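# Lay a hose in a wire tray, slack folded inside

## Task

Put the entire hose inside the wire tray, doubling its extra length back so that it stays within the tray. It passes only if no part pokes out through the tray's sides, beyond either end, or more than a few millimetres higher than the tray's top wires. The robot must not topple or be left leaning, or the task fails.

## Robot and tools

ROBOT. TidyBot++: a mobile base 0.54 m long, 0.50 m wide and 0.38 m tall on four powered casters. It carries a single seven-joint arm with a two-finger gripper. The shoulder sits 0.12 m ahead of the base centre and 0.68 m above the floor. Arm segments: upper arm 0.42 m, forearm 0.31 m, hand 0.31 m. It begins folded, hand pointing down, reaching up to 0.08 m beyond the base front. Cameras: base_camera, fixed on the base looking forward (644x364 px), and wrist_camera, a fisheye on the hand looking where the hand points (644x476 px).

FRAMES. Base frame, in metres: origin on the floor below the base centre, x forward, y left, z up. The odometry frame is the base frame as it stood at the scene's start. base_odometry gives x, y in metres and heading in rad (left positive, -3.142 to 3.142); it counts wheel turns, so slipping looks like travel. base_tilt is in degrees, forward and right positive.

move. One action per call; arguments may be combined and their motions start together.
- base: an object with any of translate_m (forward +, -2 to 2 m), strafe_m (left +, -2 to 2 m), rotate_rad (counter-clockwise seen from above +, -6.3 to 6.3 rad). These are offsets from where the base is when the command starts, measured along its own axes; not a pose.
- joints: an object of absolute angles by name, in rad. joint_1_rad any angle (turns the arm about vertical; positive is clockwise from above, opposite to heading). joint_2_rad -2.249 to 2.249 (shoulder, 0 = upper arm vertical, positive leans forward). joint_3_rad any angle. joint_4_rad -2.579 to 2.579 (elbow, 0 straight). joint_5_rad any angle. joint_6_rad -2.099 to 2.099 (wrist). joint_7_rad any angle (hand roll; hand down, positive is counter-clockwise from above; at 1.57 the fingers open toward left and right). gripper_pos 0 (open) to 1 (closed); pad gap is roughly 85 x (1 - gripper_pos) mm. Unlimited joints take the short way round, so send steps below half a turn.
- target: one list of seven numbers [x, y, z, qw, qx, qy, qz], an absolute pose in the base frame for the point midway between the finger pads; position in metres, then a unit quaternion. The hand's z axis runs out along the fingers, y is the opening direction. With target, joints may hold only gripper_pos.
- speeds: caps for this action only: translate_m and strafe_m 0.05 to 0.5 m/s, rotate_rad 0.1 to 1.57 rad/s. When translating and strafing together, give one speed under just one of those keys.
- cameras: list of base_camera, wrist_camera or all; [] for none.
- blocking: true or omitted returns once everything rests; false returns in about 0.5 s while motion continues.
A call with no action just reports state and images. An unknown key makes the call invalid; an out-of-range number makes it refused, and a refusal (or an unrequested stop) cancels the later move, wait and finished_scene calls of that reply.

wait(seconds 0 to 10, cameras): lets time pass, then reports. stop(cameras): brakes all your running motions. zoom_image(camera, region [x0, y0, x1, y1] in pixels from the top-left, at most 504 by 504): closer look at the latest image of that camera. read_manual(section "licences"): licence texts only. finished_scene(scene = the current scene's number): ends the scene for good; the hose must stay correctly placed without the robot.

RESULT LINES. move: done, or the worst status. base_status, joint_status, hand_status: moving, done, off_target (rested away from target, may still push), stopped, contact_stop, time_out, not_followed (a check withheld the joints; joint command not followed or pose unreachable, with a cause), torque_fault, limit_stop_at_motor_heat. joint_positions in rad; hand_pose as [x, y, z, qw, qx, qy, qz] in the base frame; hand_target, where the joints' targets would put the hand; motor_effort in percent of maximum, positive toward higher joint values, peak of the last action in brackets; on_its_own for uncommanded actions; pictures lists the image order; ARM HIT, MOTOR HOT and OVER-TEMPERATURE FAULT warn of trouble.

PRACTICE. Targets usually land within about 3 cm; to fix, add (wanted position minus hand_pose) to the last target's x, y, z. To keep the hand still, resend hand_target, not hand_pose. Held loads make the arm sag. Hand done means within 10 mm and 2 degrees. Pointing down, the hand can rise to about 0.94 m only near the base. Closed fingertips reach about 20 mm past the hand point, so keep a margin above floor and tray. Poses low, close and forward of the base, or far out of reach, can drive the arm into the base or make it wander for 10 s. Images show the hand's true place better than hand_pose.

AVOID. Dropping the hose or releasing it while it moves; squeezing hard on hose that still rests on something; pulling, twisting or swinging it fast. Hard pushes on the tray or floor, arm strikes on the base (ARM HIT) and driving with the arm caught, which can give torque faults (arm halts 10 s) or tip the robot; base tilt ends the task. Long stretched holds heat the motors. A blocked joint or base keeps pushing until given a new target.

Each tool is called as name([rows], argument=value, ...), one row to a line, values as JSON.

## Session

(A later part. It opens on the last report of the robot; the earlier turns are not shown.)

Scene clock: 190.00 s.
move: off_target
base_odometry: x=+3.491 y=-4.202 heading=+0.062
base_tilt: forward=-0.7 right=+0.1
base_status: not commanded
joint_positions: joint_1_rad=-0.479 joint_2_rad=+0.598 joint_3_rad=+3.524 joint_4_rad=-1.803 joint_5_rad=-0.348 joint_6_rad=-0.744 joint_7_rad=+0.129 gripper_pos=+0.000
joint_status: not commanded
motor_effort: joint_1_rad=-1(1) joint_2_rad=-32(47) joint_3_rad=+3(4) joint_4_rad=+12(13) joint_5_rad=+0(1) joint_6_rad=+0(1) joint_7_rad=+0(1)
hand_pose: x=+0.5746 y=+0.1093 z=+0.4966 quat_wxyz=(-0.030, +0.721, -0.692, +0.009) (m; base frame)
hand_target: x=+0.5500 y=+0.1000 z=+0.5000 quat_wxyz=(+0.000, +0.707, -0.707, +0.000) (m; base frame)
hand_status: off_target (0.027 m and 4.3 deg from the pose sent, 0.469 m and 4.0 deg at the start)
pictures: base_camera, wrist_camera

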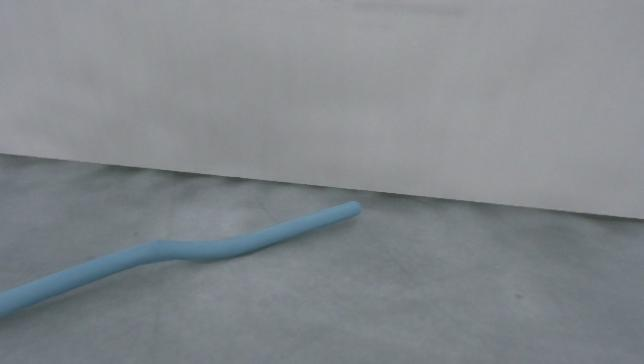

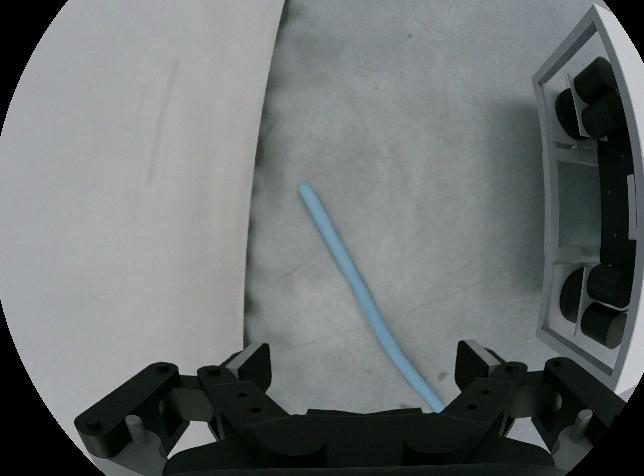

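move(base={"translate_m": -0.7, "strafe_m": 1.6}, joints={"joint_1_rad": 0.0, "joint_2_rad": -0.356, "joint_3_rad": 3.142, "joint_4_rad": -2.3, "joint_5_rad": 0.0, "joint_6_rad": -0.4, "joint_7_rad": 1.57})

Scene clock: 199.63 s.
move: done
base_odometry: x=+2.694 y=-2.648 heading=+0.061
base_tilt: forward=-0.7 right=+0.1
base_status: done
joint_positions: joint_1_rad=-0.021 joint_2_rad=-0.344 joint_3_rad=+3.159 joint_4_rad=-2.276 joint_5_rad=-0.039 joint_6_rad=-0.446 joint_7_rad=+1.502 gripper_pos=+0.000
joint_status: all done
motor_effort: joint_1_rad=-1(4) joint_2_rad=-6(34) joint_3_rad=+0(4) joint_4_rad=+20(21) joint_5_rad=+1(1) joint_6_rad=+5(6) joint_7_rad=+0(2)
hand_pose: x=+0.4866 y=+0.0078 z=+0.7422 quat_wxyz=(-0.031, +0.927, -0.044, +0.372) (m; base frame)
hand_target: x=+0.4879 y=+0.0012 z=+0.7442 quat_wxyz=(+0.000, +0.922, -0.001, +0.388) (m; base frame)
hand_status: not commanded
pictures: base_camera, wrist_camera

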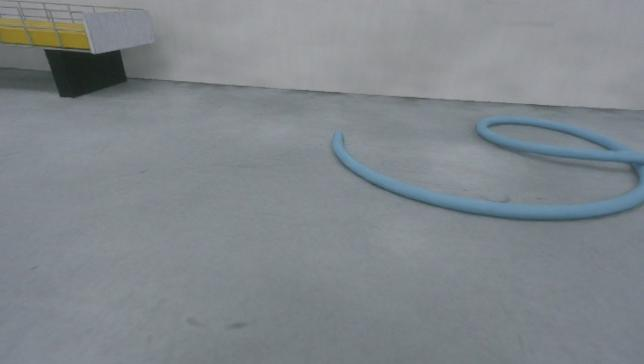

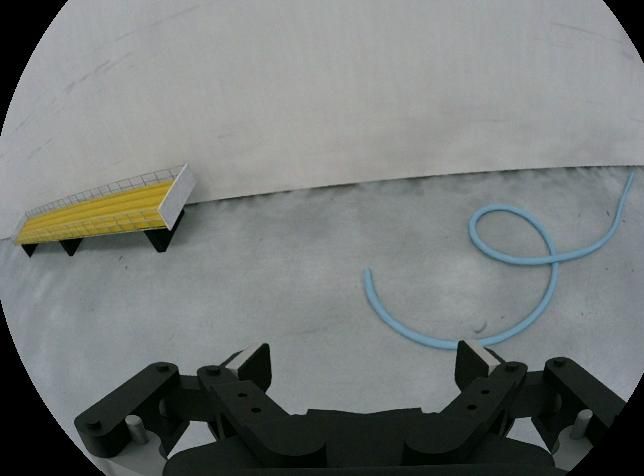

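move(base={"translate_m": 0.3}, target=[0.6, -0.03, 0.25, 0, 0.985, 0.174, 0])

Scene clock: 208.33 s.
move: off_target
base_odometry: x=+2.993 y=-2.630 heading=+0.062
base_tilt: forward=-0.7 right=+0.1
base_status: done
joint_positions: joint_1_rad=+0.082 joint_2_rad=+1.138 joint_3_rad=+3.105 joint_4_rad=-1.693 joint_5_rad=+0.130 joint_6_rad=-0.381 joint_7_rad=+1.770 gripper_pos=+0.000
joint_status: not commanded
motor_effort: joint_1_rad=+0(1) joint_2_rad=-39(41) joint_3_rad=-2(3) joint_4_rad=+5(21) joint_5_rad=+1(1) joint_6_rad=-1(6) joint_7_rad=+1(1)
hand_pose: x=+0.5753 y=-0.0296 z=+0.2490 quat_wxyz=(+0.001, +0.991, +0.127, -0.034) (m; base frame)
hand_target: x=+0.6000 y=-0.0300 z=+0.2500 quat_wxyz=(+0.000, +0.985, +0.174, +0.000) (m; base frame)
hand_status: off_target (0.025 m and 6.7 deg from the pose sent, 0.506 m and 50.3 deg at the start)
pictures: base_camera, wrist_camera

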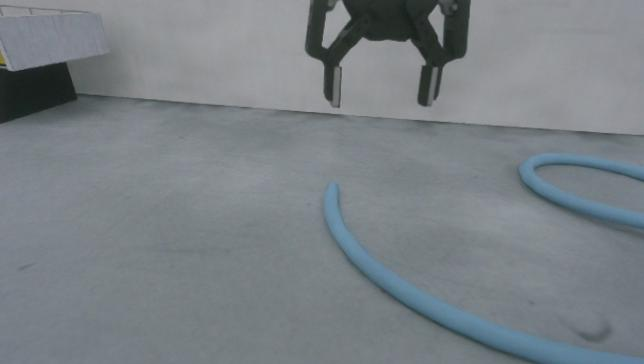

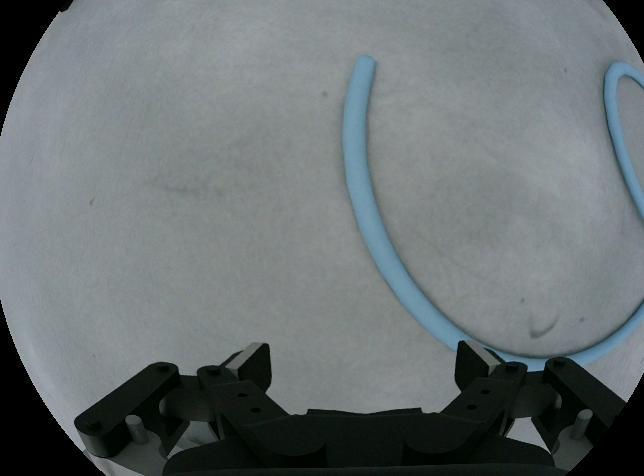

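move(target=[0.705, -0.005, 0.07, 0, 0.985, 0.174, 0])

Scene clock: 213.47 s.
move: off_target
base_odometry: x=+2.993 y=-2.630 heading=+0.062
base_tilt: forward=-0.7 right=+0.1
base_status: not commanded
joint_positions: joint_1_rad=+0.050 joint_2_rad=+1.652 joint_3_rad=+3.105 joint_4_rad=-0.943 joint_5_rad=+0.118 joint_6_rad=-0.506 joint_7_rad=+1.816 gripper_pos=+0.000
joint_status: not commanded
motor_effort: joint_1_rad=+0(1) joint_2_rad=-47(49) joint_3_rad=-2(3) joint_4_rad=+9(10) joint_5_rad=+1(1) joint_6_rad=+0(1) joint_7_rad=+0(1)
hand_pose: x=+0.7150 y=-0.0255 z=+0.0691 quat_wxyz=(+0.014, +0.989, +0.147, +0.019) (m; base frame)
hand_target: x=+0.7050 y=-0.0050 z=+0.0700 quat_wxyz=(+0.000, +0.985, +0.174, +0.000) (m; base frame)
hand_status: off_target (0.023 m and 4.2 deg from the pose sent, 0.222 m and 6.7 deg at the start)
pictures: base_camera, wrist_camera

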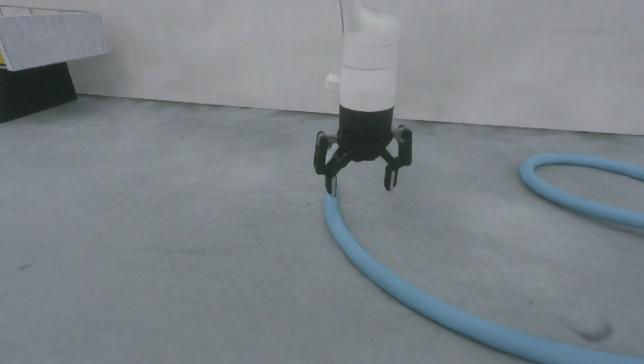

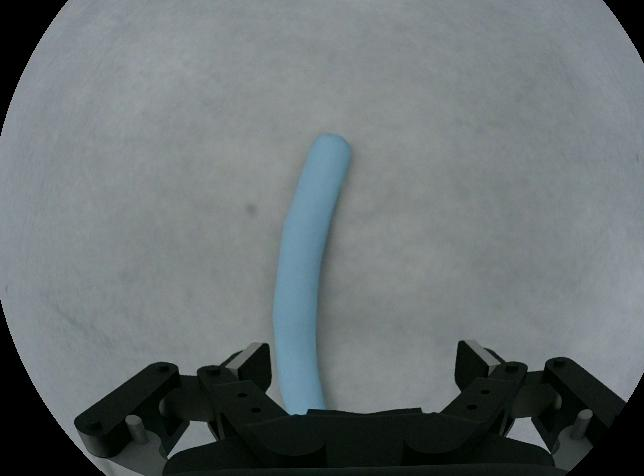

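move(target=[0.70, 0.022, 0.024, 0, 0.985, 0.174, 0])

Scene clock: 216.43 s.
move: off_target
base_odometry: x=+2.993 y=-2.630 heading=+0.062
base_tilt: forward=-0.6 right=+0.1
base_status: not commanded
joint_positions: joint_1_rad=-0.010 joint_2_rad=+1.773 joint_3_rad=+3.105 joint_4_rad=-0.817 joint_5_rad=+0.099 joint_6_rad=-0.517 joint_7_rad=+1.817 gripper_pos=+0.000
joint_status: not commanded
motor_effort: joint_1_rad=-1(2) joint_2_rad=-46(50) joint_3_rad=-2(3) joint_4_rad=+9(11) joint_5_rad=+1(1) joint_6_rad=+0(1) joint_7_rad=+0(1)
hand_pose: x=+0.7075 y=+0.0118 z=+0.0193 quat_wxyz=(+0.009, +0.986, +0.166, +0.017) (m; base frame)
hand_target: x=+0.7000 y=+0.0220 z=+0.0240 quat_wxyz=(+0.000, +0.985, +0.174, +0.000) (m; base frame)
hand_status: off_target (0.013 m and 2.4 deg from the pose sent, 0.067 m and 4.2 deg at the start)
pictures: base_camera, wrist_camera

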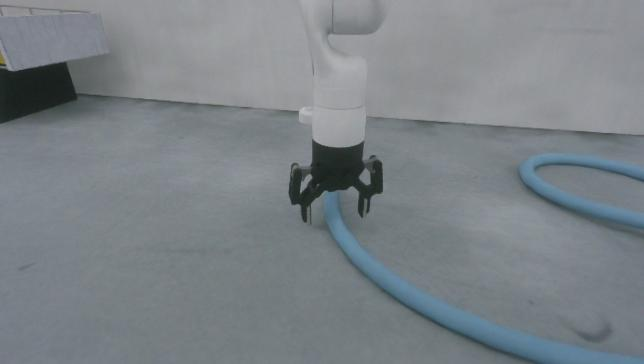

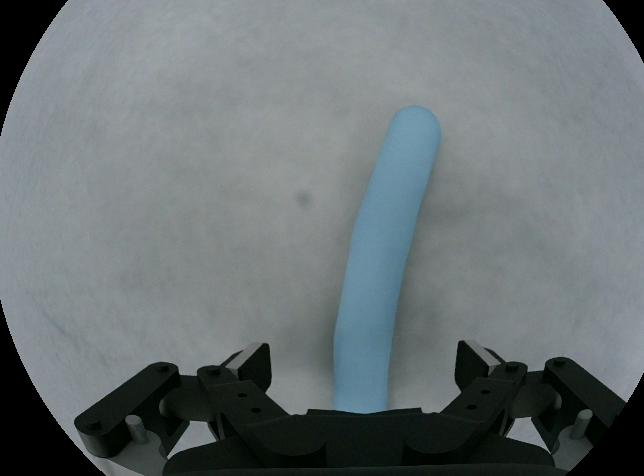

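move(joints={"gripper_pos": 0.8}, target=[0.70, 0.022, 0.030, 0, 0.985, 0.174, 0], cameras=[])

move(joints={"gripper_pos": 0.9}, target=[0.60, 0.05, 0.25, 0, 0.924, 0.383, 0], cameras=[])

move(target=[0.60, 0.05, 0.5, 0, 0.7071, 0.7071, 0])

Scene clock: 223.13 s.
move: off_target
base_odometry: x=+2.993 y=-2.630 heading=+0.062
base_tilt: forward=-0.6 right=+0.0
base_status: not commanded
joint_positions: joint_1_rad=-0.010 joint_2_rad=+1.766 joint_3_rad=+3.105 joint_4_rad=-0.825 joint_5_rad=+0.099 joint_6_rad=-0.517 joint_7_rad=+1.817 gripper_pos=+0.767
joint_status: gripper_pos off_target (ended at +0.767, target +0.800)
motor_effort: joint_1_rad=+0(1) joint_2_rad=-47(47) joint_3_rad=-1(3) joint_4_rad=+9(10) joint_5_rad=+1(1) joint_6_rad=+0(1) joint_7_rad=+0(1)
hand_pose: x=+0.7072 y=+0.0119 z=+0.0217 quat_wxyz=(+0.009, +0.986, +0.166, +0.016) (m; base frame)
hand_target: x=+0.7000 y=+0.0220 z=+0.0300 quat_wxyz=(+0.000, +0.985, +0.174, +0.000) (m; base frame)
hand_status: off_target (0.015 m and 2.3 deg from the pose sent, 0.017 m and 2.4 deg at the start)
pictures: none
No camera images: "cameras" was empty.

Scene clock: 225.47 s.
move: off_target
base_odometry: x=+2.993 y=-2.630 heading=+0.062
base_tilt: forward=-0.6 right=+0.1
base_status: not commanded
joint_positions: joint_1_rad=-0.011 joint_2_rad=+1.175 joint_3_rad=+3.053 joint_4_rad=-1.653 joint_5_rad=+0.267 joint_6_rad=-0.391 joint_7_rad=+1.926 gripper_pos=+0.767
joint_status: gripper_pos off_target (ended at +0.767, target +0.900)
motor_effort: joint_1_rad=-1(1) joint_2_rad=-41(49) joint_3_rad=-3(3) joint_4_rad=+5(10) joint_5_rad=+1(1) joint_6_rad=-2(2) joint_7_rad=+0(1)
hand_pose: x=+0.5834 y=+0.0275 z=+0.2365 quat_wxyz=(+0.000, +0.947, +0.321, -0.033) (m; base frame)
hand_target: x=+0.6000 y=+0.0500 z=+0.2500 quat_wxyz=(+0.000, +0.924, +0.383, +0.000) (m; base frame)
hand_status: off_target (0.031 m and 8.5 deg from the pose sent, 0.255 m and 26.0 deg at the start)
pictures: none
No camera images: "cameras" was empty.

Scene clock: 227.50 s.
move: off_target
base_odometry: x=+2.993 y=-2.630 heading=+0.062
base_tilt: forward=-0.8 right=+0.1
base_status: not commanded
joint_positions: joint_1_rad=+0.107 joint_2_rad=+0.700 joint_3_rad=+2.819 joint_4_rad=-1.655 joint_5_rad=+0.267 joint_6_rad=-0.816 joint_7_rad=+2.723 gripper_pos=+0.767
joint_status: not commanded
motor_effort: joint_1_rad=-2(2) joint_2_rad=-38(45) joint_3_rad=-6(6) joint_4_rad=+14(15) joint_5_rad=+1(2) joint_6_rad=+0(2) joint_7_rad=+1(2)
hand_pose: x=+0.6089 y=+0.0530 z=+0.4833 quat_wxyz=(-0.001, +0.739, +0.674, +0.010) (m; base frame)
hand_target: x=+0.6000 y=+0.0500 z=+0.5000 quat_wxyz=(+0.000, +0.707, +0.707, +0.000) (m; base frame)
hand_status: off_target (0.019 m and 5.4 deg from the pose sent, 0.265 m and 52.7 deg at the start)
pictures: base_camera, wrist_camera

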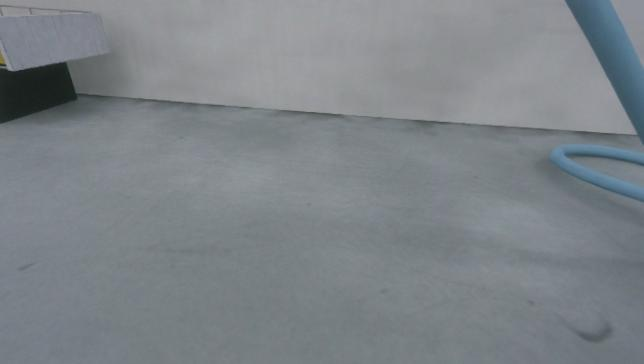

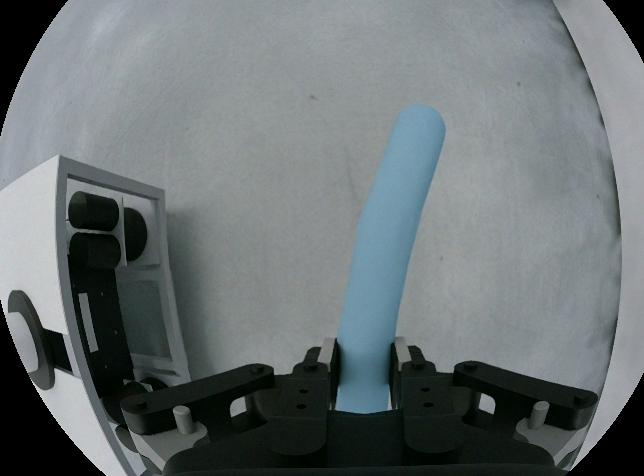

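move(base={"translate_m": 0.4, "strafe_m": 0.35})

Scene clock: 237.53 s.
move: done
base_odometry: x=+3.371 y=-2.256 heading=+0.061
base_tilt: forward=-0.7 right=+0.1
base_status: done
joint_positions: joint_1_rad=+0.122 joint_2_rad=+0.700 joint_3_rad=+2.812 joint_4_rad=-1.655 joint_5_rad=+0.267 joint_6_rad=-0.827 joint_7_rad=+2.726 gripper_pos=+0.767
joint_status: not commanded
motor_effort: joint_1_rad=-3(5) joint_2_rad=-38(41) joint_3_rad=-7(8) joint_4_rad=+14(16) joint_5_rad=+2(2) joint_6_rad=+0(1) joint_7_rad=+1(2)
hand_pose: x=+0.6062 y=+0.0478 z=+0.4841 quat_wxyz=(-0.005, +0.742, +0.671, +0.006) (m; base frame)
hand_target: x=+0.6000 y=+0.0500 z=+0.5000 quat_wxyz=(+0.000, +0.707, +0.707, +0.000) (m; base frame)
hand_status: not commanded
pictures: base_camera, wrist_camera

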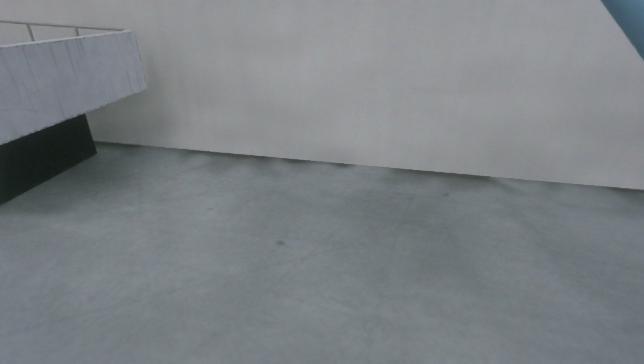

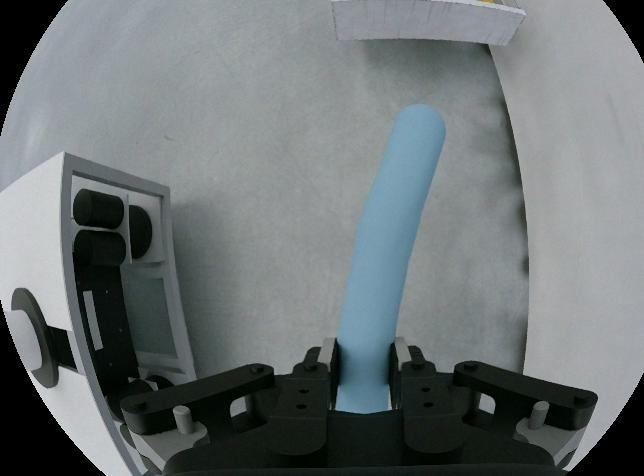

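move(base={"translate_m": 0.2}, target=[0.66, 0.05, 0.5, 0, 0.7071, 0.7071, 0], cameras=["base_camera"])

move(base={"strafe_m": 1.2}, speeds={"strafe_m": 0.25})

Scene clock: 246.90 s.
move: off_target
base_odometry: x=+3.571 y=-2.243 heading=+0.062
base_tilt: forward=-0.7 right=+0.1
base_status: done
joint_positions: joint_1_rad=+0.120 joint_2_rad=+0.793 joint_3_rad=+2.812 joint_4_rad=-1.435 joint_5_rad=+0.267 joint_6_rad=-0.937 joint_7_rad=+2.770 gripper_pos=+0.767
joint_status: not commanded
motor_effort: joint_1_rad=-3(4) joint_2_rad=-43(45) joint_3_rad=-7(7) joint_4_rad=+15(17) joint_5_rad=+2(2) joint_6_rad=+1(2) joint_7_rad=+2(2)
hand_pose: x=+0.6668 y=+0.0431 z=+0.4886 quat_wxyz=(-0.002, +0.742, +0.671, +0.014) (m; base frame)
hand_target: x=+0.6600 y=+0.0500 z=+0.5000 quat_wxyz=(+0.000, +0.707, +0.707, +0.000) (m; base frame)
hand_status: off_target (0.015 m and 6.0 deg from the pose sent, 0.056 m and 5.8 deg at the start)
pictures: base_camera

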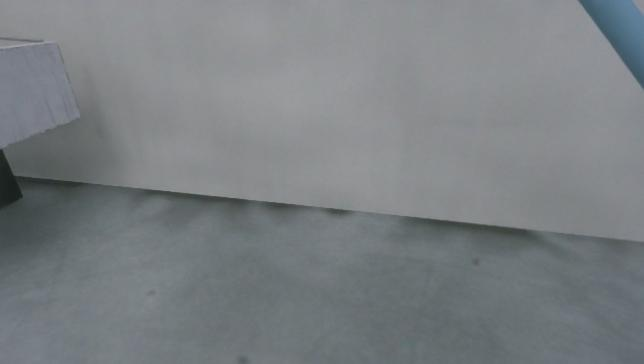

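Scene clock: 252.53 s.
move: done
base_odometry: x=+3.497 y=-1.045 heading=+0.062
base_tilt: forward=-0.7 right=+0.1
base_status: done
joint_positions: joint_1_rad=+0.116 joint_2_rad=+0.794 joint_3_rad=+2.836 joint_4_rad=-1.435 joint_5_rad=+0.267 joint_6_rad=-0.949 joint_7_rad=+2.773 gripper_pos=+0.767
joint_status: not commanded
motor_effort: joint_1_rad=-7(8) joint_2_rad=-43(44) joint_3_rad=-10(13) joint_4_rad=+15(17) joint_5_rad=-2(3) joint_6_rad=+2(3) joint_7_rad=+2(3)
hand_pose: x=+0.6633 y=+0.0320 z=+0.4861 quat_wxyz=(+0.001, +0.745, +0.668, +0.001) (m; base frame)
hand_target: x=+0.6600 y=+0.0500 z=+0.5000 quat_wxyz=(+0.000, +0.707, +0.707, +0.000) (m; base frame)
hand_status: not commanded
pictures: base_camera, wrist_camera

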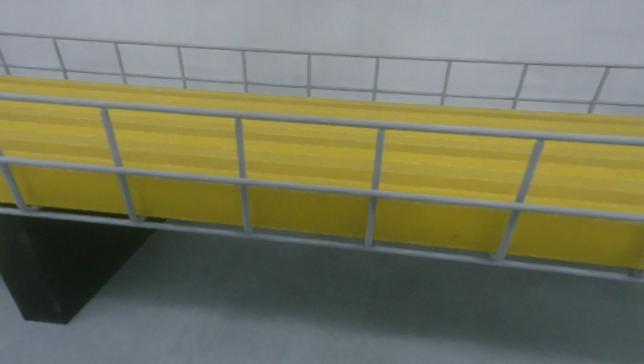

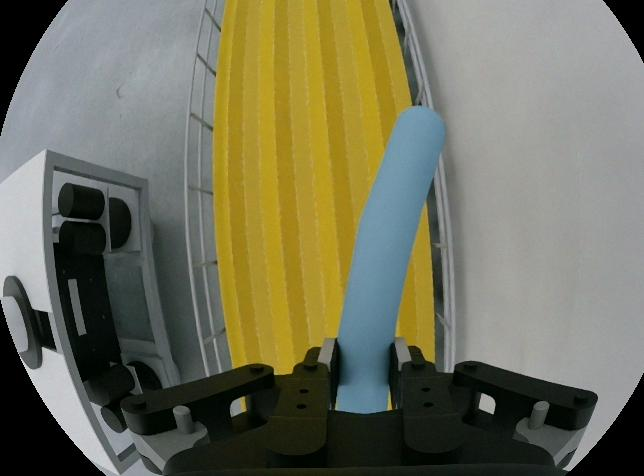

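move(base={"strafe_m": 0.5}, speeds={"strafe_m": 0.25})

Scene clock: 257.17 s.
move: done
base_odometry: x=+3.466 y=-0.546 heading=+0.061
base_tilt: forward=-0.7 right=+0.0
base_status: done
joint_positions: joint_1_rad=+0.125 joint_2_rad=+0.794 joint_3_rad=+2.847 joint_4_rad=-1.435 joint_5_rad=+0.267 joint_6_rad=-0.953 joint_7_rad=+2.775 gripper_pos=+0.767
joint_status: not commanded
motor_effort: joint_1_rad=-8(11) joint_2_rad=-43(44) joint_3_rad=-11(14) joint_4_rad=+15(17) joint_5_rad=-2(4) joint_6_rad=+2(3) joint_7_rad=+1(2)
hand_pose: x=+0.6626 y=+0.0209 z=+0.4853 quat_wxyz=(+0.003, +0.750, +0.662, -0.003) (m; base frame)
hand_target: x=+0.6600 y=+0.0500 z=+0.5000 quat_wxyz=(+0.000, +0.707, +0.707, +0.000) (m; base frame)
hand_status: not commanded
pictures: base_camera, wrist_camera

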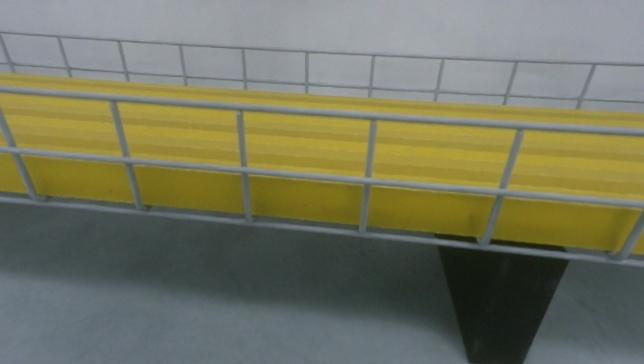

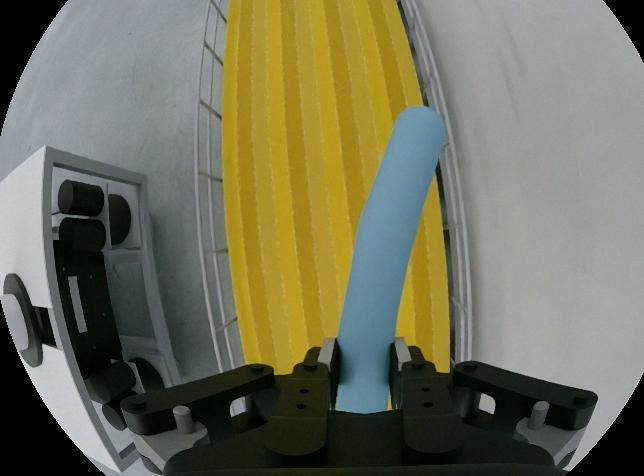

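move(base={"strafe_m": 0.5, "translate_m": 0.02, "rotate_rad": -0.03}, speeds={"strafe_m": 0.25})

Scene clock: 262.97 s.
move: done
base_odometry: x=+3.455 y=-0.046 heading=+0.031
base_tilt: forward=-0.7 right=+0.1
base_status: done
joint_positions: joint_1_rad=+0.117 joint_2_rad=+0.794 joint_3_rad=+2.856 joint_4_rad=-1.435 joint_5_rad=+0.280 joint_6_rad=-0.956 joint_7_rad=+2.777 gripper_pos=+0.767
joint_status: not commanded
motor_effort: joint_1_rad=-4(14) joint_2_rad=-42(44) joint_3_rad=-8(16) joint_4_rad=+15(17) joint_5_rad=+0(6) joint_6_rad=+0(3) joint_7_rad=+1(2)
hand_pose: x=+0.6623 y=+0.0174 z=+0.4847 quat_wxyz=(+0.009, +0.746, +0.666, -0.009) (m; base frame)
hand_target: x=+0.6600 y=+0.0500 z=+0.5000 quat_wxyz=(+0.000, +0.707, +0.707, +0.000) (m; base frame)
hand_status: not commanded
pictures: base_camera, wrist_camera

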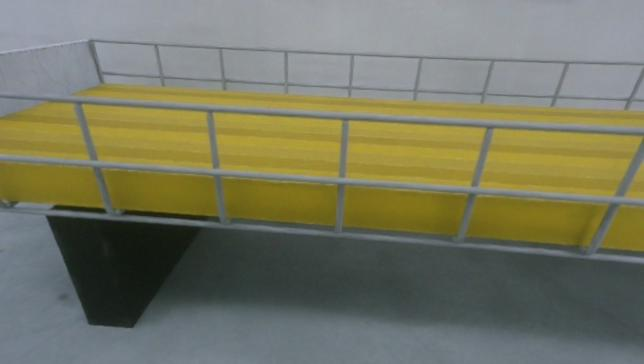

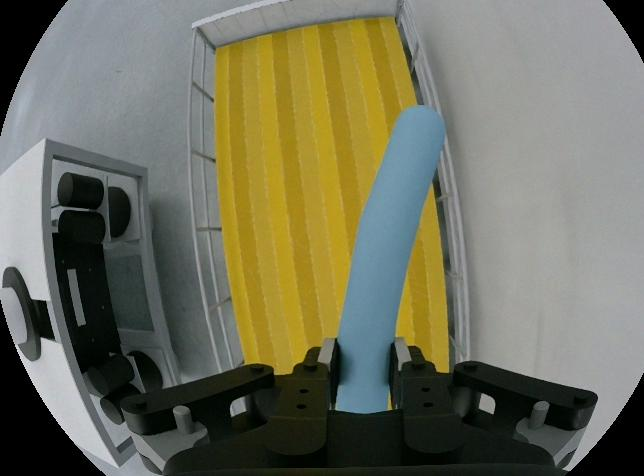

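move(base={"strafe_m": 0.2}, speeds={"strafe_m": 0.25}, target=[0.66, 0.05, 0.33, 0, 0.609, 0.793, 0])

Scene clock: 272.07 s.
move: off_target
base_odometry: x=+3.449 y=+0.154 heading=+0.031
base_tilt: forward=-0.6 right=+0.0
base_status: done
joint_positions: joint_1_rad=+0.120 joint_2_rad=+1.094 joint_3_rad=+2.839 joint_4_rad=-1.473 joint_5_rad=+0.461 joint_6_rad=-0.738 joint_7_rad=+2.858 gripper_pos=+0.767
joint_status: not commanded
motor_effort: joint_1_rad=-6(10) joint_2_rad=-44(48) joint_3_rad=-11(11) joint_4_rad=+10(15) joint_5_rad=+0(2) joint_6_rad=+0(1) joint_7_rad=+1(2)
hand_pose: x=+0.6364 y=+0.0171 z=+0.3172 quat_wxyz=(-0.019, +0.664, +0.746, -0.042) (m; base frame)
hand_target: x=+0.6600 y=+0.0500 z=+0.3300 quat_wxyz=(+0.000, +0.609, +0.793, +0.000) (m; base frame)
hand_status: off_target (0.042 m and 9.8 deg from the pose sent, 0.158 m and 21.5 deg at the start)
pictures: base_camera, wrist_camera

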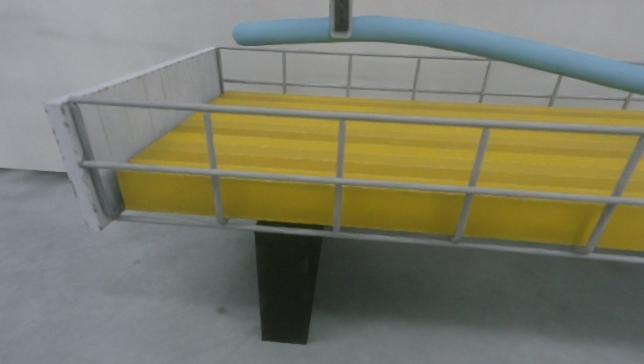

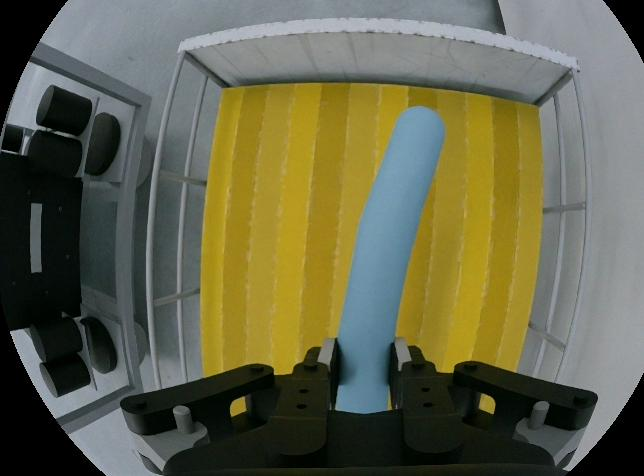

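move(target=[0.75, 0.09, 0.27, 0, 0.609, 0.793, 0])

zoom_image(camera="base_camera", region=[0, 0, 500, 300])

Scene clock: 276.03 s.
move: off_target
base_odometry: x=+3.449 y=+0.154 heading=+0.031
base_tilt: forward=-0.7 right=+0.1
base_status: not commanded
joint_positions: joint_1_rad=+0.030 joint_2_rad=+1.342 joint_3_rad=+2.863 joint_4_rad=-1.025 joint_5_rad=+0.411 joint_6_rad=-0.824 joint_7_rad=+2.979 gripper_pos=+0.767
joint_status: not commanded
motor_effort: joint_1_rad=-7(8) joint_2_rad=-53(53) joint_3_rad=-11(13) joint_4_rad=+14(15) joint_5_rad=+0(1) joint_6_rad=+3(3) joint_7_rad=+2(3)
hand_pose: x=+0.7483 y=+0.0478 z=+0.2548 quat_wxyz=(+0.010, +0.649, +0.761, -0.009) (m; base frame)
hand_target: x=+0.7500 y=+0.0900 z=+0.2700 quat_wxyz=(+0.000, +0.609, +0.793, +0.000) (m; base frame)
hand_status: off_target (0.045 m and 6.0 deg from the pose sent, 0.143 m and 9.8 deg at the start)
pictures: base_camera, wrist_camera

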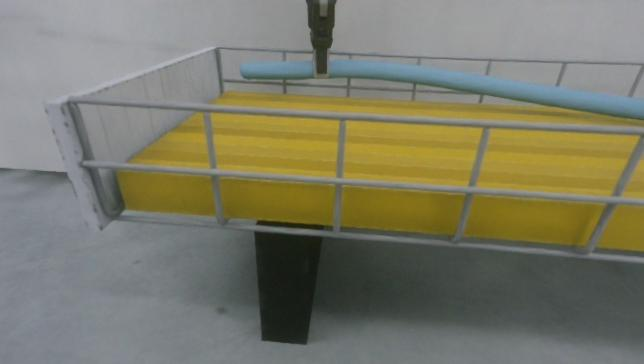

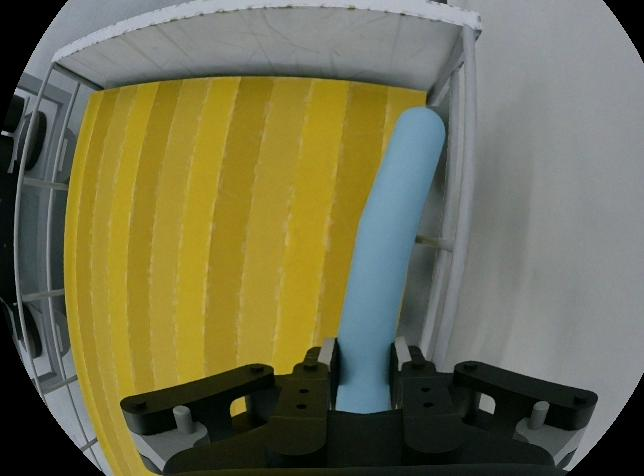

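Scaled by 1.008.

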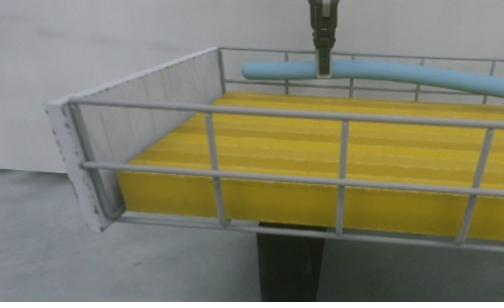

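move(target=[0.70, 0.09, 0.225, 0, 0.609, 0.793, 0])

zoom_image(camera="base_camera", region=[0, 0, 500, 300])

Scene clock: 279.57 s.
move: off_target
base_odometry: x=+3.449 y=+0.154 heading=+0.031
base_tilt: forward=-0.7 right=+0.1
base_status: not commanded
joint_positions: joint_1_rad=+0.030 joint_2_rad=+1.339 joint_3_rad=+2.863 joint_4_rad=-1.183 joint_5_rad=+0.455 joint_6_rad=-0.723 joint_7_rad=+2.972 gripper_pos=+0.767
joint_status: not commanded
motor_effort: joint_1_rad=-8(8) joint_2_rad=-44(53) joint_3_rad=-11(11) joint_4_rad=+9(14) joint_5_rad=+0(1) joint_6_rad=+0(3) joint_7_rad=+2(3)
hand_pose: x=+0.6974 y=+0.0553 z=+0.2259 quat_wxyz=(-0.007, +0.622, +0.783, -0.022) (m; base frame)
hand_target: x=+0.7000 y=+0.0900 z=+0.2250 quat_wxyz=(+0.000, +0.609, +0.793, +0.000) (m; base frame)
hand_status: off_target (0.035 m and 3.2 deg from the pose sent, 0.071 m and 6.0 deg at the start)
pictures: base_camera, wrist_camera

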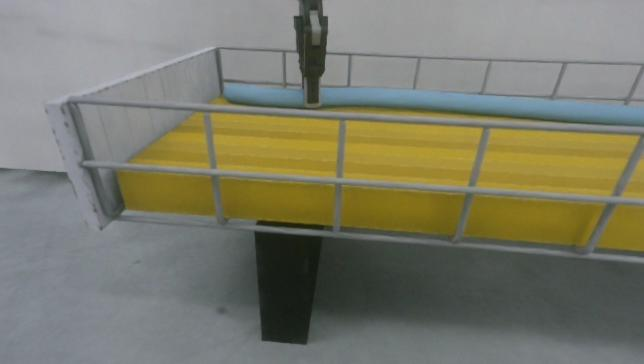

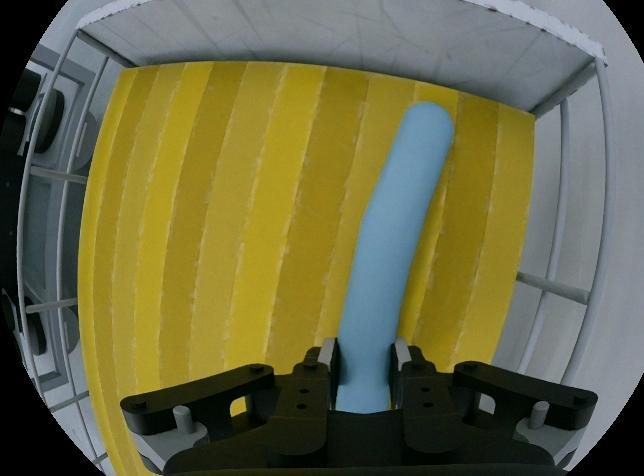

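Scaled by 1.008.

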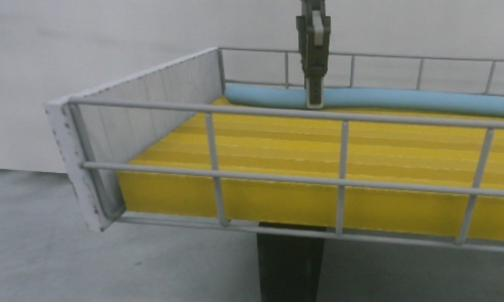

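move(joints={"gripper_pos": 0.4}, target=[0.70, 0.09, 0.215, 0, 0.609, 0.793, 0])

move(target=[0.65, 0.05, 0.5, 0, 0.7071, 0.7071, 0])

Scene clock: 282.30 s.
move: off_target
base_odometry: x=+3.449 y=+0.154 heading=+0.031
base_tilt: forward=-0.7 right=+0.1
base_status: not commanded
joint_positions: joint_1_rad=+0.013 joint_2_rad=+1.347 joint_3_rad=+2.861 joint_4_rad=-1.184 joint_5_rad=+0.455 joint_6_rad=-0.705 joint_7_rad=+2.972 gripper_pos=+0.400
joint_status: all done
motor_effort: joint_1_rad=-3(9) joint_2_rad=-46(46) joint_3_rad=-8(12) joint_4_rad=+8(9) joint_5_rad=-1(1) joint_6_rad=-1(1) joint_7_rad=+1(2)
hand_pose: x=+0.6977 y=+0.0687 z=+0.2214 quat_wxyz=(-0.007, +0.614, +0.789, -0.016) (m; base frame)
hand_target: x=+0.7000 y=+0.0900 z=+0.2150 quat_wxyz=(+0.000, +0.609, +0.793, +0.000) (m; base frame)
hand_status: off_target (0.022 m and 2.2 deg from the pose sent, 0.036 m and 3.2 deg at the start)
pictures: base_camera, wrist_camera

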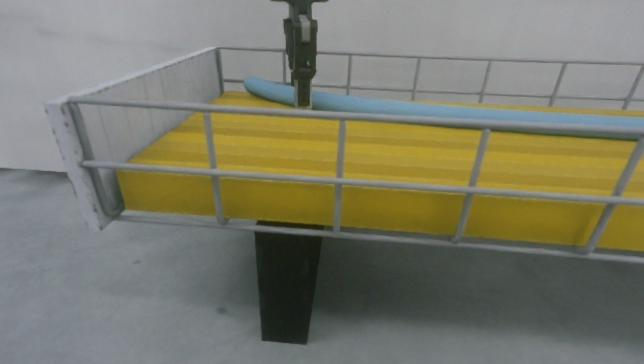

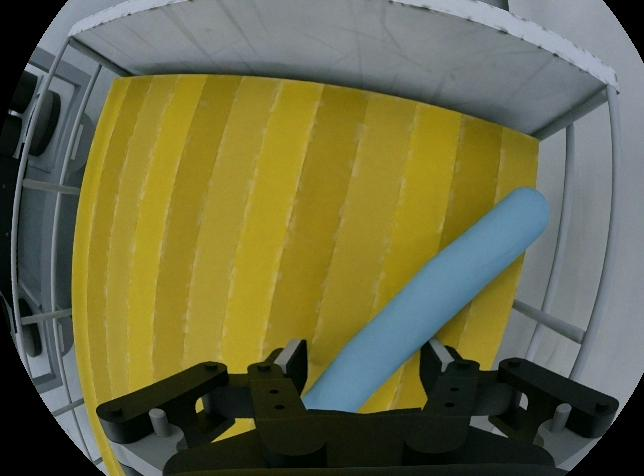

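Scene clock: 284.13 s.
move: off_target
base_odometry: x=+3.449 y=+0.154 heading=+0.031
base_tilt: forward=-0.7 right=+0.1
base_status: not commanded
joint_positions: joint_1_rad=+0.074 joint_2_rad=+0.773 joint_3_rad=+2.842 joint_4_rad=-1.444 joint_5_rad=+0.308 joint_6_rad=-0.910 joint_7_rad=+2.911 gripper_pos=+0.400
joint_status: not commanded
motor_effort: joint_1_rad=-1(4) joint_2_rad=-39(50) joint_3_rad=-5(9) joint_4_rad=+14(15) joint_5_rad=+1(1) joint_6_rad=+0(1) joint_7_rad=+1(1)
hand_pose: x=+0.6763 y=+0.0451 z=+0.4955 quat_wxyz=(+0.032, +0.673, +0.738, +0.012) (m; base frame)
hand_target: x=+0.6500 y=+0.0500 z=+0.5000 quat_wxyz=(+0.000, +0.707, +0.707, +0.000) (m; base frame)
hand_status: off_target (0.027 m and 6.6 deg from the pose sent, 0.283 m and 14.3 deg at the start)
pictures: base_camera, wrist_camera

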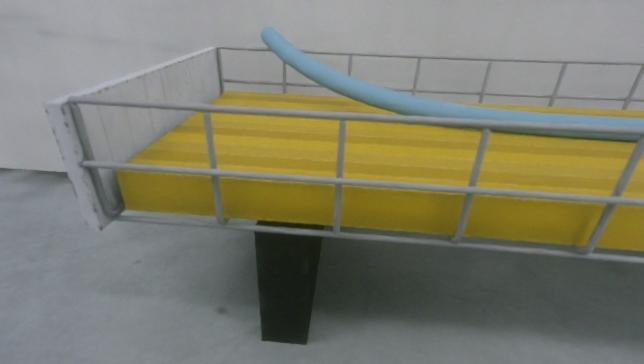

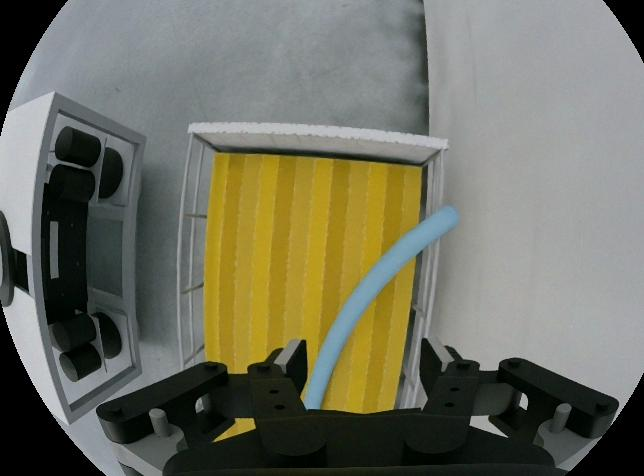

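move(base={"strafe_m": -1.65}, target=[0.62, -0.02, 0.55, 0, 0.7071, -0.7071, 0])

Scene clock: 300.70 s.
move: off_target
base_odometry: x=+3.500 y=-1.495 heading=+0.030
base_tilt: forward=-0.7 right=+0.1
base_status: done
joint_positions: joint_1_rad=-0.171 joint_2_rad=+0.630 joint_3_rad=+3.495 joint_4_rad=-1.529 joint_5_rad=-0.206 joint_6_rad=-0.974 joint_7_rad=+0.316 gripper_pos=+0.400
joint_status: not commanded
motor_effort: joint_1_rad=-1(3) joint_2_rad=-35(40) joint_3_rad=+3(5) joint_4_rad=+15(16) joint_5_rad=+1(2) joint_6_rad=+0(1) joint_7_rad=+0(1)
hand_pose: x=+0.6410 y=-0.0348 z=+0.5452 quat_wxyz=(+0.000, +0.737, -0.675, +0.030) (m; base frame)
hand_target: x=+0.6200 y=-0.0200 z=+0.5500 quat_wxyz=(+0.000, +0.707, -0.707, +0.000) (m; base frame)
hand_status: off_target (0.026 m and 6.1 deg from the pose sent, 0.102 m and 174.7 deg at the start)
pictures: base_camera, wrist_camera

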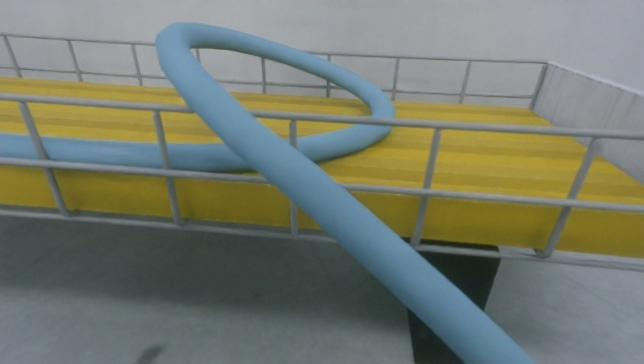

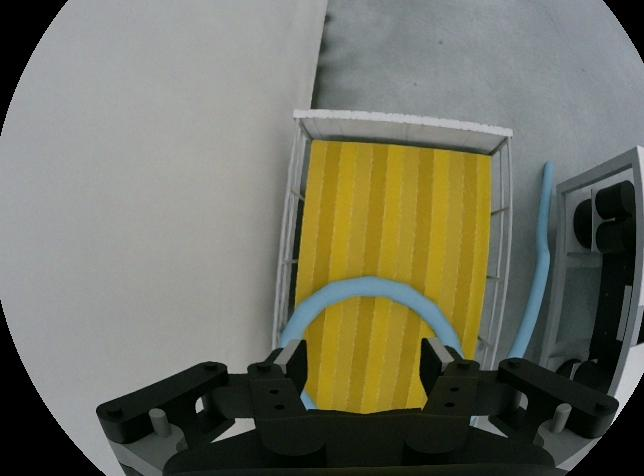

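move(target=[0.42, 0.05, 0.5, 0, 0.924, 0.383, 0], joints={"gripper_pos": 0.0})

Scene clock: 317.33 s.
move: off_target
base_odometry: x=+3.500 y=-1.495 heading=+0.030
base_tilt: forward=-0.7 right=+0.2
base_status: not commanded
joint_positions: joint_1_rad=-0.022 joint_2_rad=+0.369 joint_3_rad=+2.964 joint_4_rad=-2.225 joint_5_rad=+0.089 joint_6_rad=-0.611 joint_7_rad=+1.988 gripper_pos=+0.000
joint_status: all done
motor_effort: joint_1_rad=-1(2) joint_2_rad=-21(36) joint_3_rad=-2(3) joint_4_rad=+8(15) joint_5_rad=+1(1) joint_6_rad=-1(1) joint_7_rad=+0(1)
hand_pose: x=+0.4093 y=+0.0527 z=+0.4972 quat_wxyz=(-0.011, +0.942, +0.334, -0.027) (m; base frame)
hand_target: x=+0.4200 y=+0.0500 z=+0.5000 quat_wxyz=(+0.000, +0.924, +0.383, +0.000) (m; base frame)
hand_status: off_target (0.011 m and 6.8 deg from the pose sent, 0.241 m and 130.0 deg at the start)
pictures: base_camera, wrist_camera

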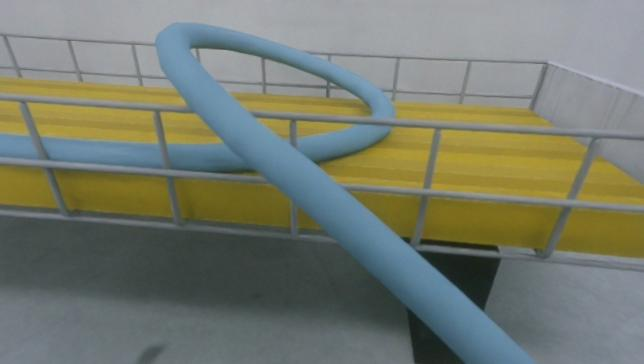

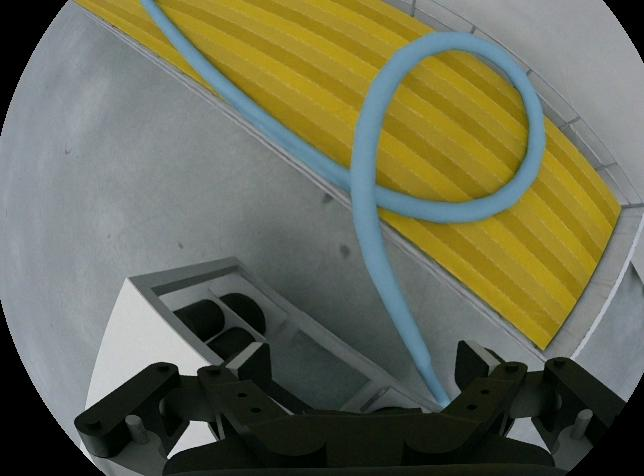

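move(target=[0.51, 0.125, 0.38, 0, 0.887, 0.462, 0])

Scene clock: 324.77 s.
move: off_target
base_odometry: x=+3.500 y=-1.495 heading=+0.030
base_tilt: forward=-0.7 right=+0.1
base_status: not commanded
joint_positions: joint_1_rad=-0.173 joint_2_rad=+0.781 joint_3_rad=+2.964 joint_4_rad=-1.997 joint_5_rad=+0.261 joint_6_rad=-0.451 joint_7_rad=+1.991 gripper_pos=+0.000
joint_status: not commanded
motor_effort: joint_1_rad=+0(2) joint_2_rad=-32(33) joint_3_rad=-3(4) joint_4_rad=+6(10) joint_5_rad=+1(1) joint_6_rad=-1(2) joint_7_rad=+0(1)
hand_pose: x=+0.4867 y=+0.1178 z=+0.3810 quat_wxyz=(-0.012, +0.886, +0.463, -0.031) (m; base frame)
hand_target: x=+0.5100 y=+0.1250 z=+0.3800 quat_wxyz=(+0.000, +0.887, +0.462, +0.000) (m; base frame)
hand_status: off_target (0.024 m and 3.8 deg from the pose sent, 0.171 m and 16.3 deg at the start)
pictures: base_camera, wrist_camera

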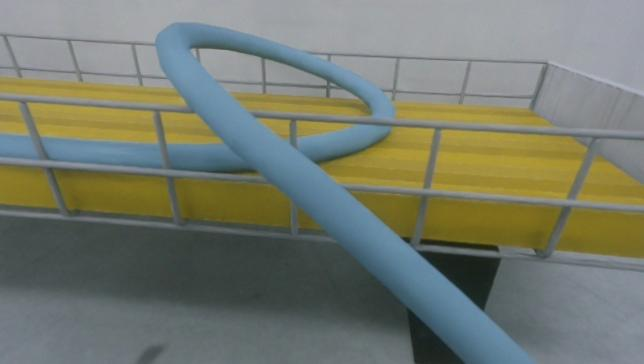

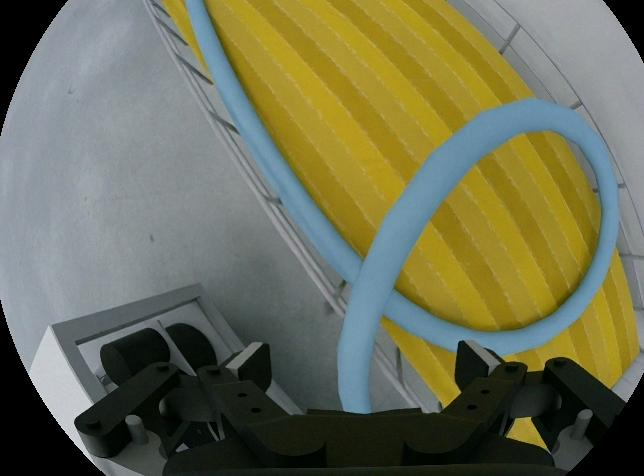

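move(target=[0.537, 0.14, 0.315, 0, 0.887, 0.462, 0])

Scene clock: 327.90 s.
move: off_target
base_odometry: x=+3.500 y=-1.495 heading=+0.030
base_tilt: forward=-0.7 right=+0.1
base_status: not commanded
joint_positions: joint_1_rad=-0.215 joint_2_rad=+0.965 joint_3_rad=+2.994 joint_4_rad=-1.881 joint_5_rad=+0.280 joint_6_rad=-0.383 joint_7_rad=+1.982 gripper_pos=+0.000
joint_status: not commanded
motor_effort: joint_1_rad=+0(1) joint_2_rad=-35(38) joint_3_rad=-4(4) joint_4_rad=+5(7) joint_5_rad=+1(1) joint_6_rad=-1(1) joint_7_rad=+1(1)
hand_pose: x=+0.5120 y=+0.1358 z=+0.3146 quat_wxyz=(-0.015, +0.882, +0.470, -0.032) (m; base frame)
hand_target: x=+0.5370 y=+0.1400 z=+0.3150 quat_wxyz=(+0.000, +0.887, +0.462, +0.000) (m; base frame)
hand_status: off_target (0.025 m and 4.2 deg from the pose sent, 0.086 m and 3.8 deg at the start)
pictures: base_camera, wrist_camera

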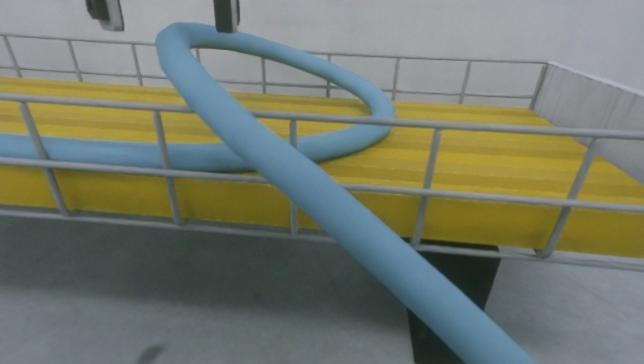

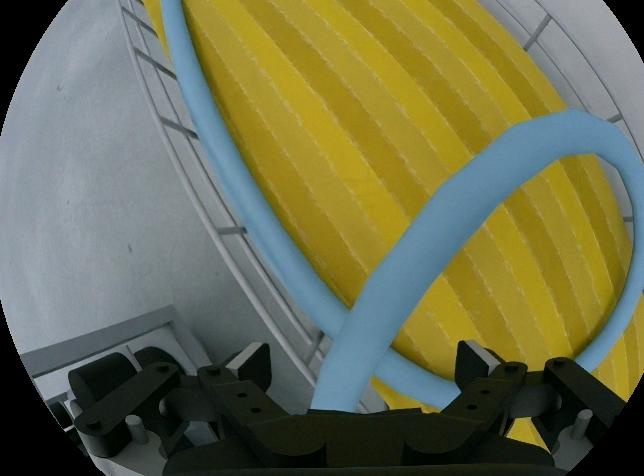

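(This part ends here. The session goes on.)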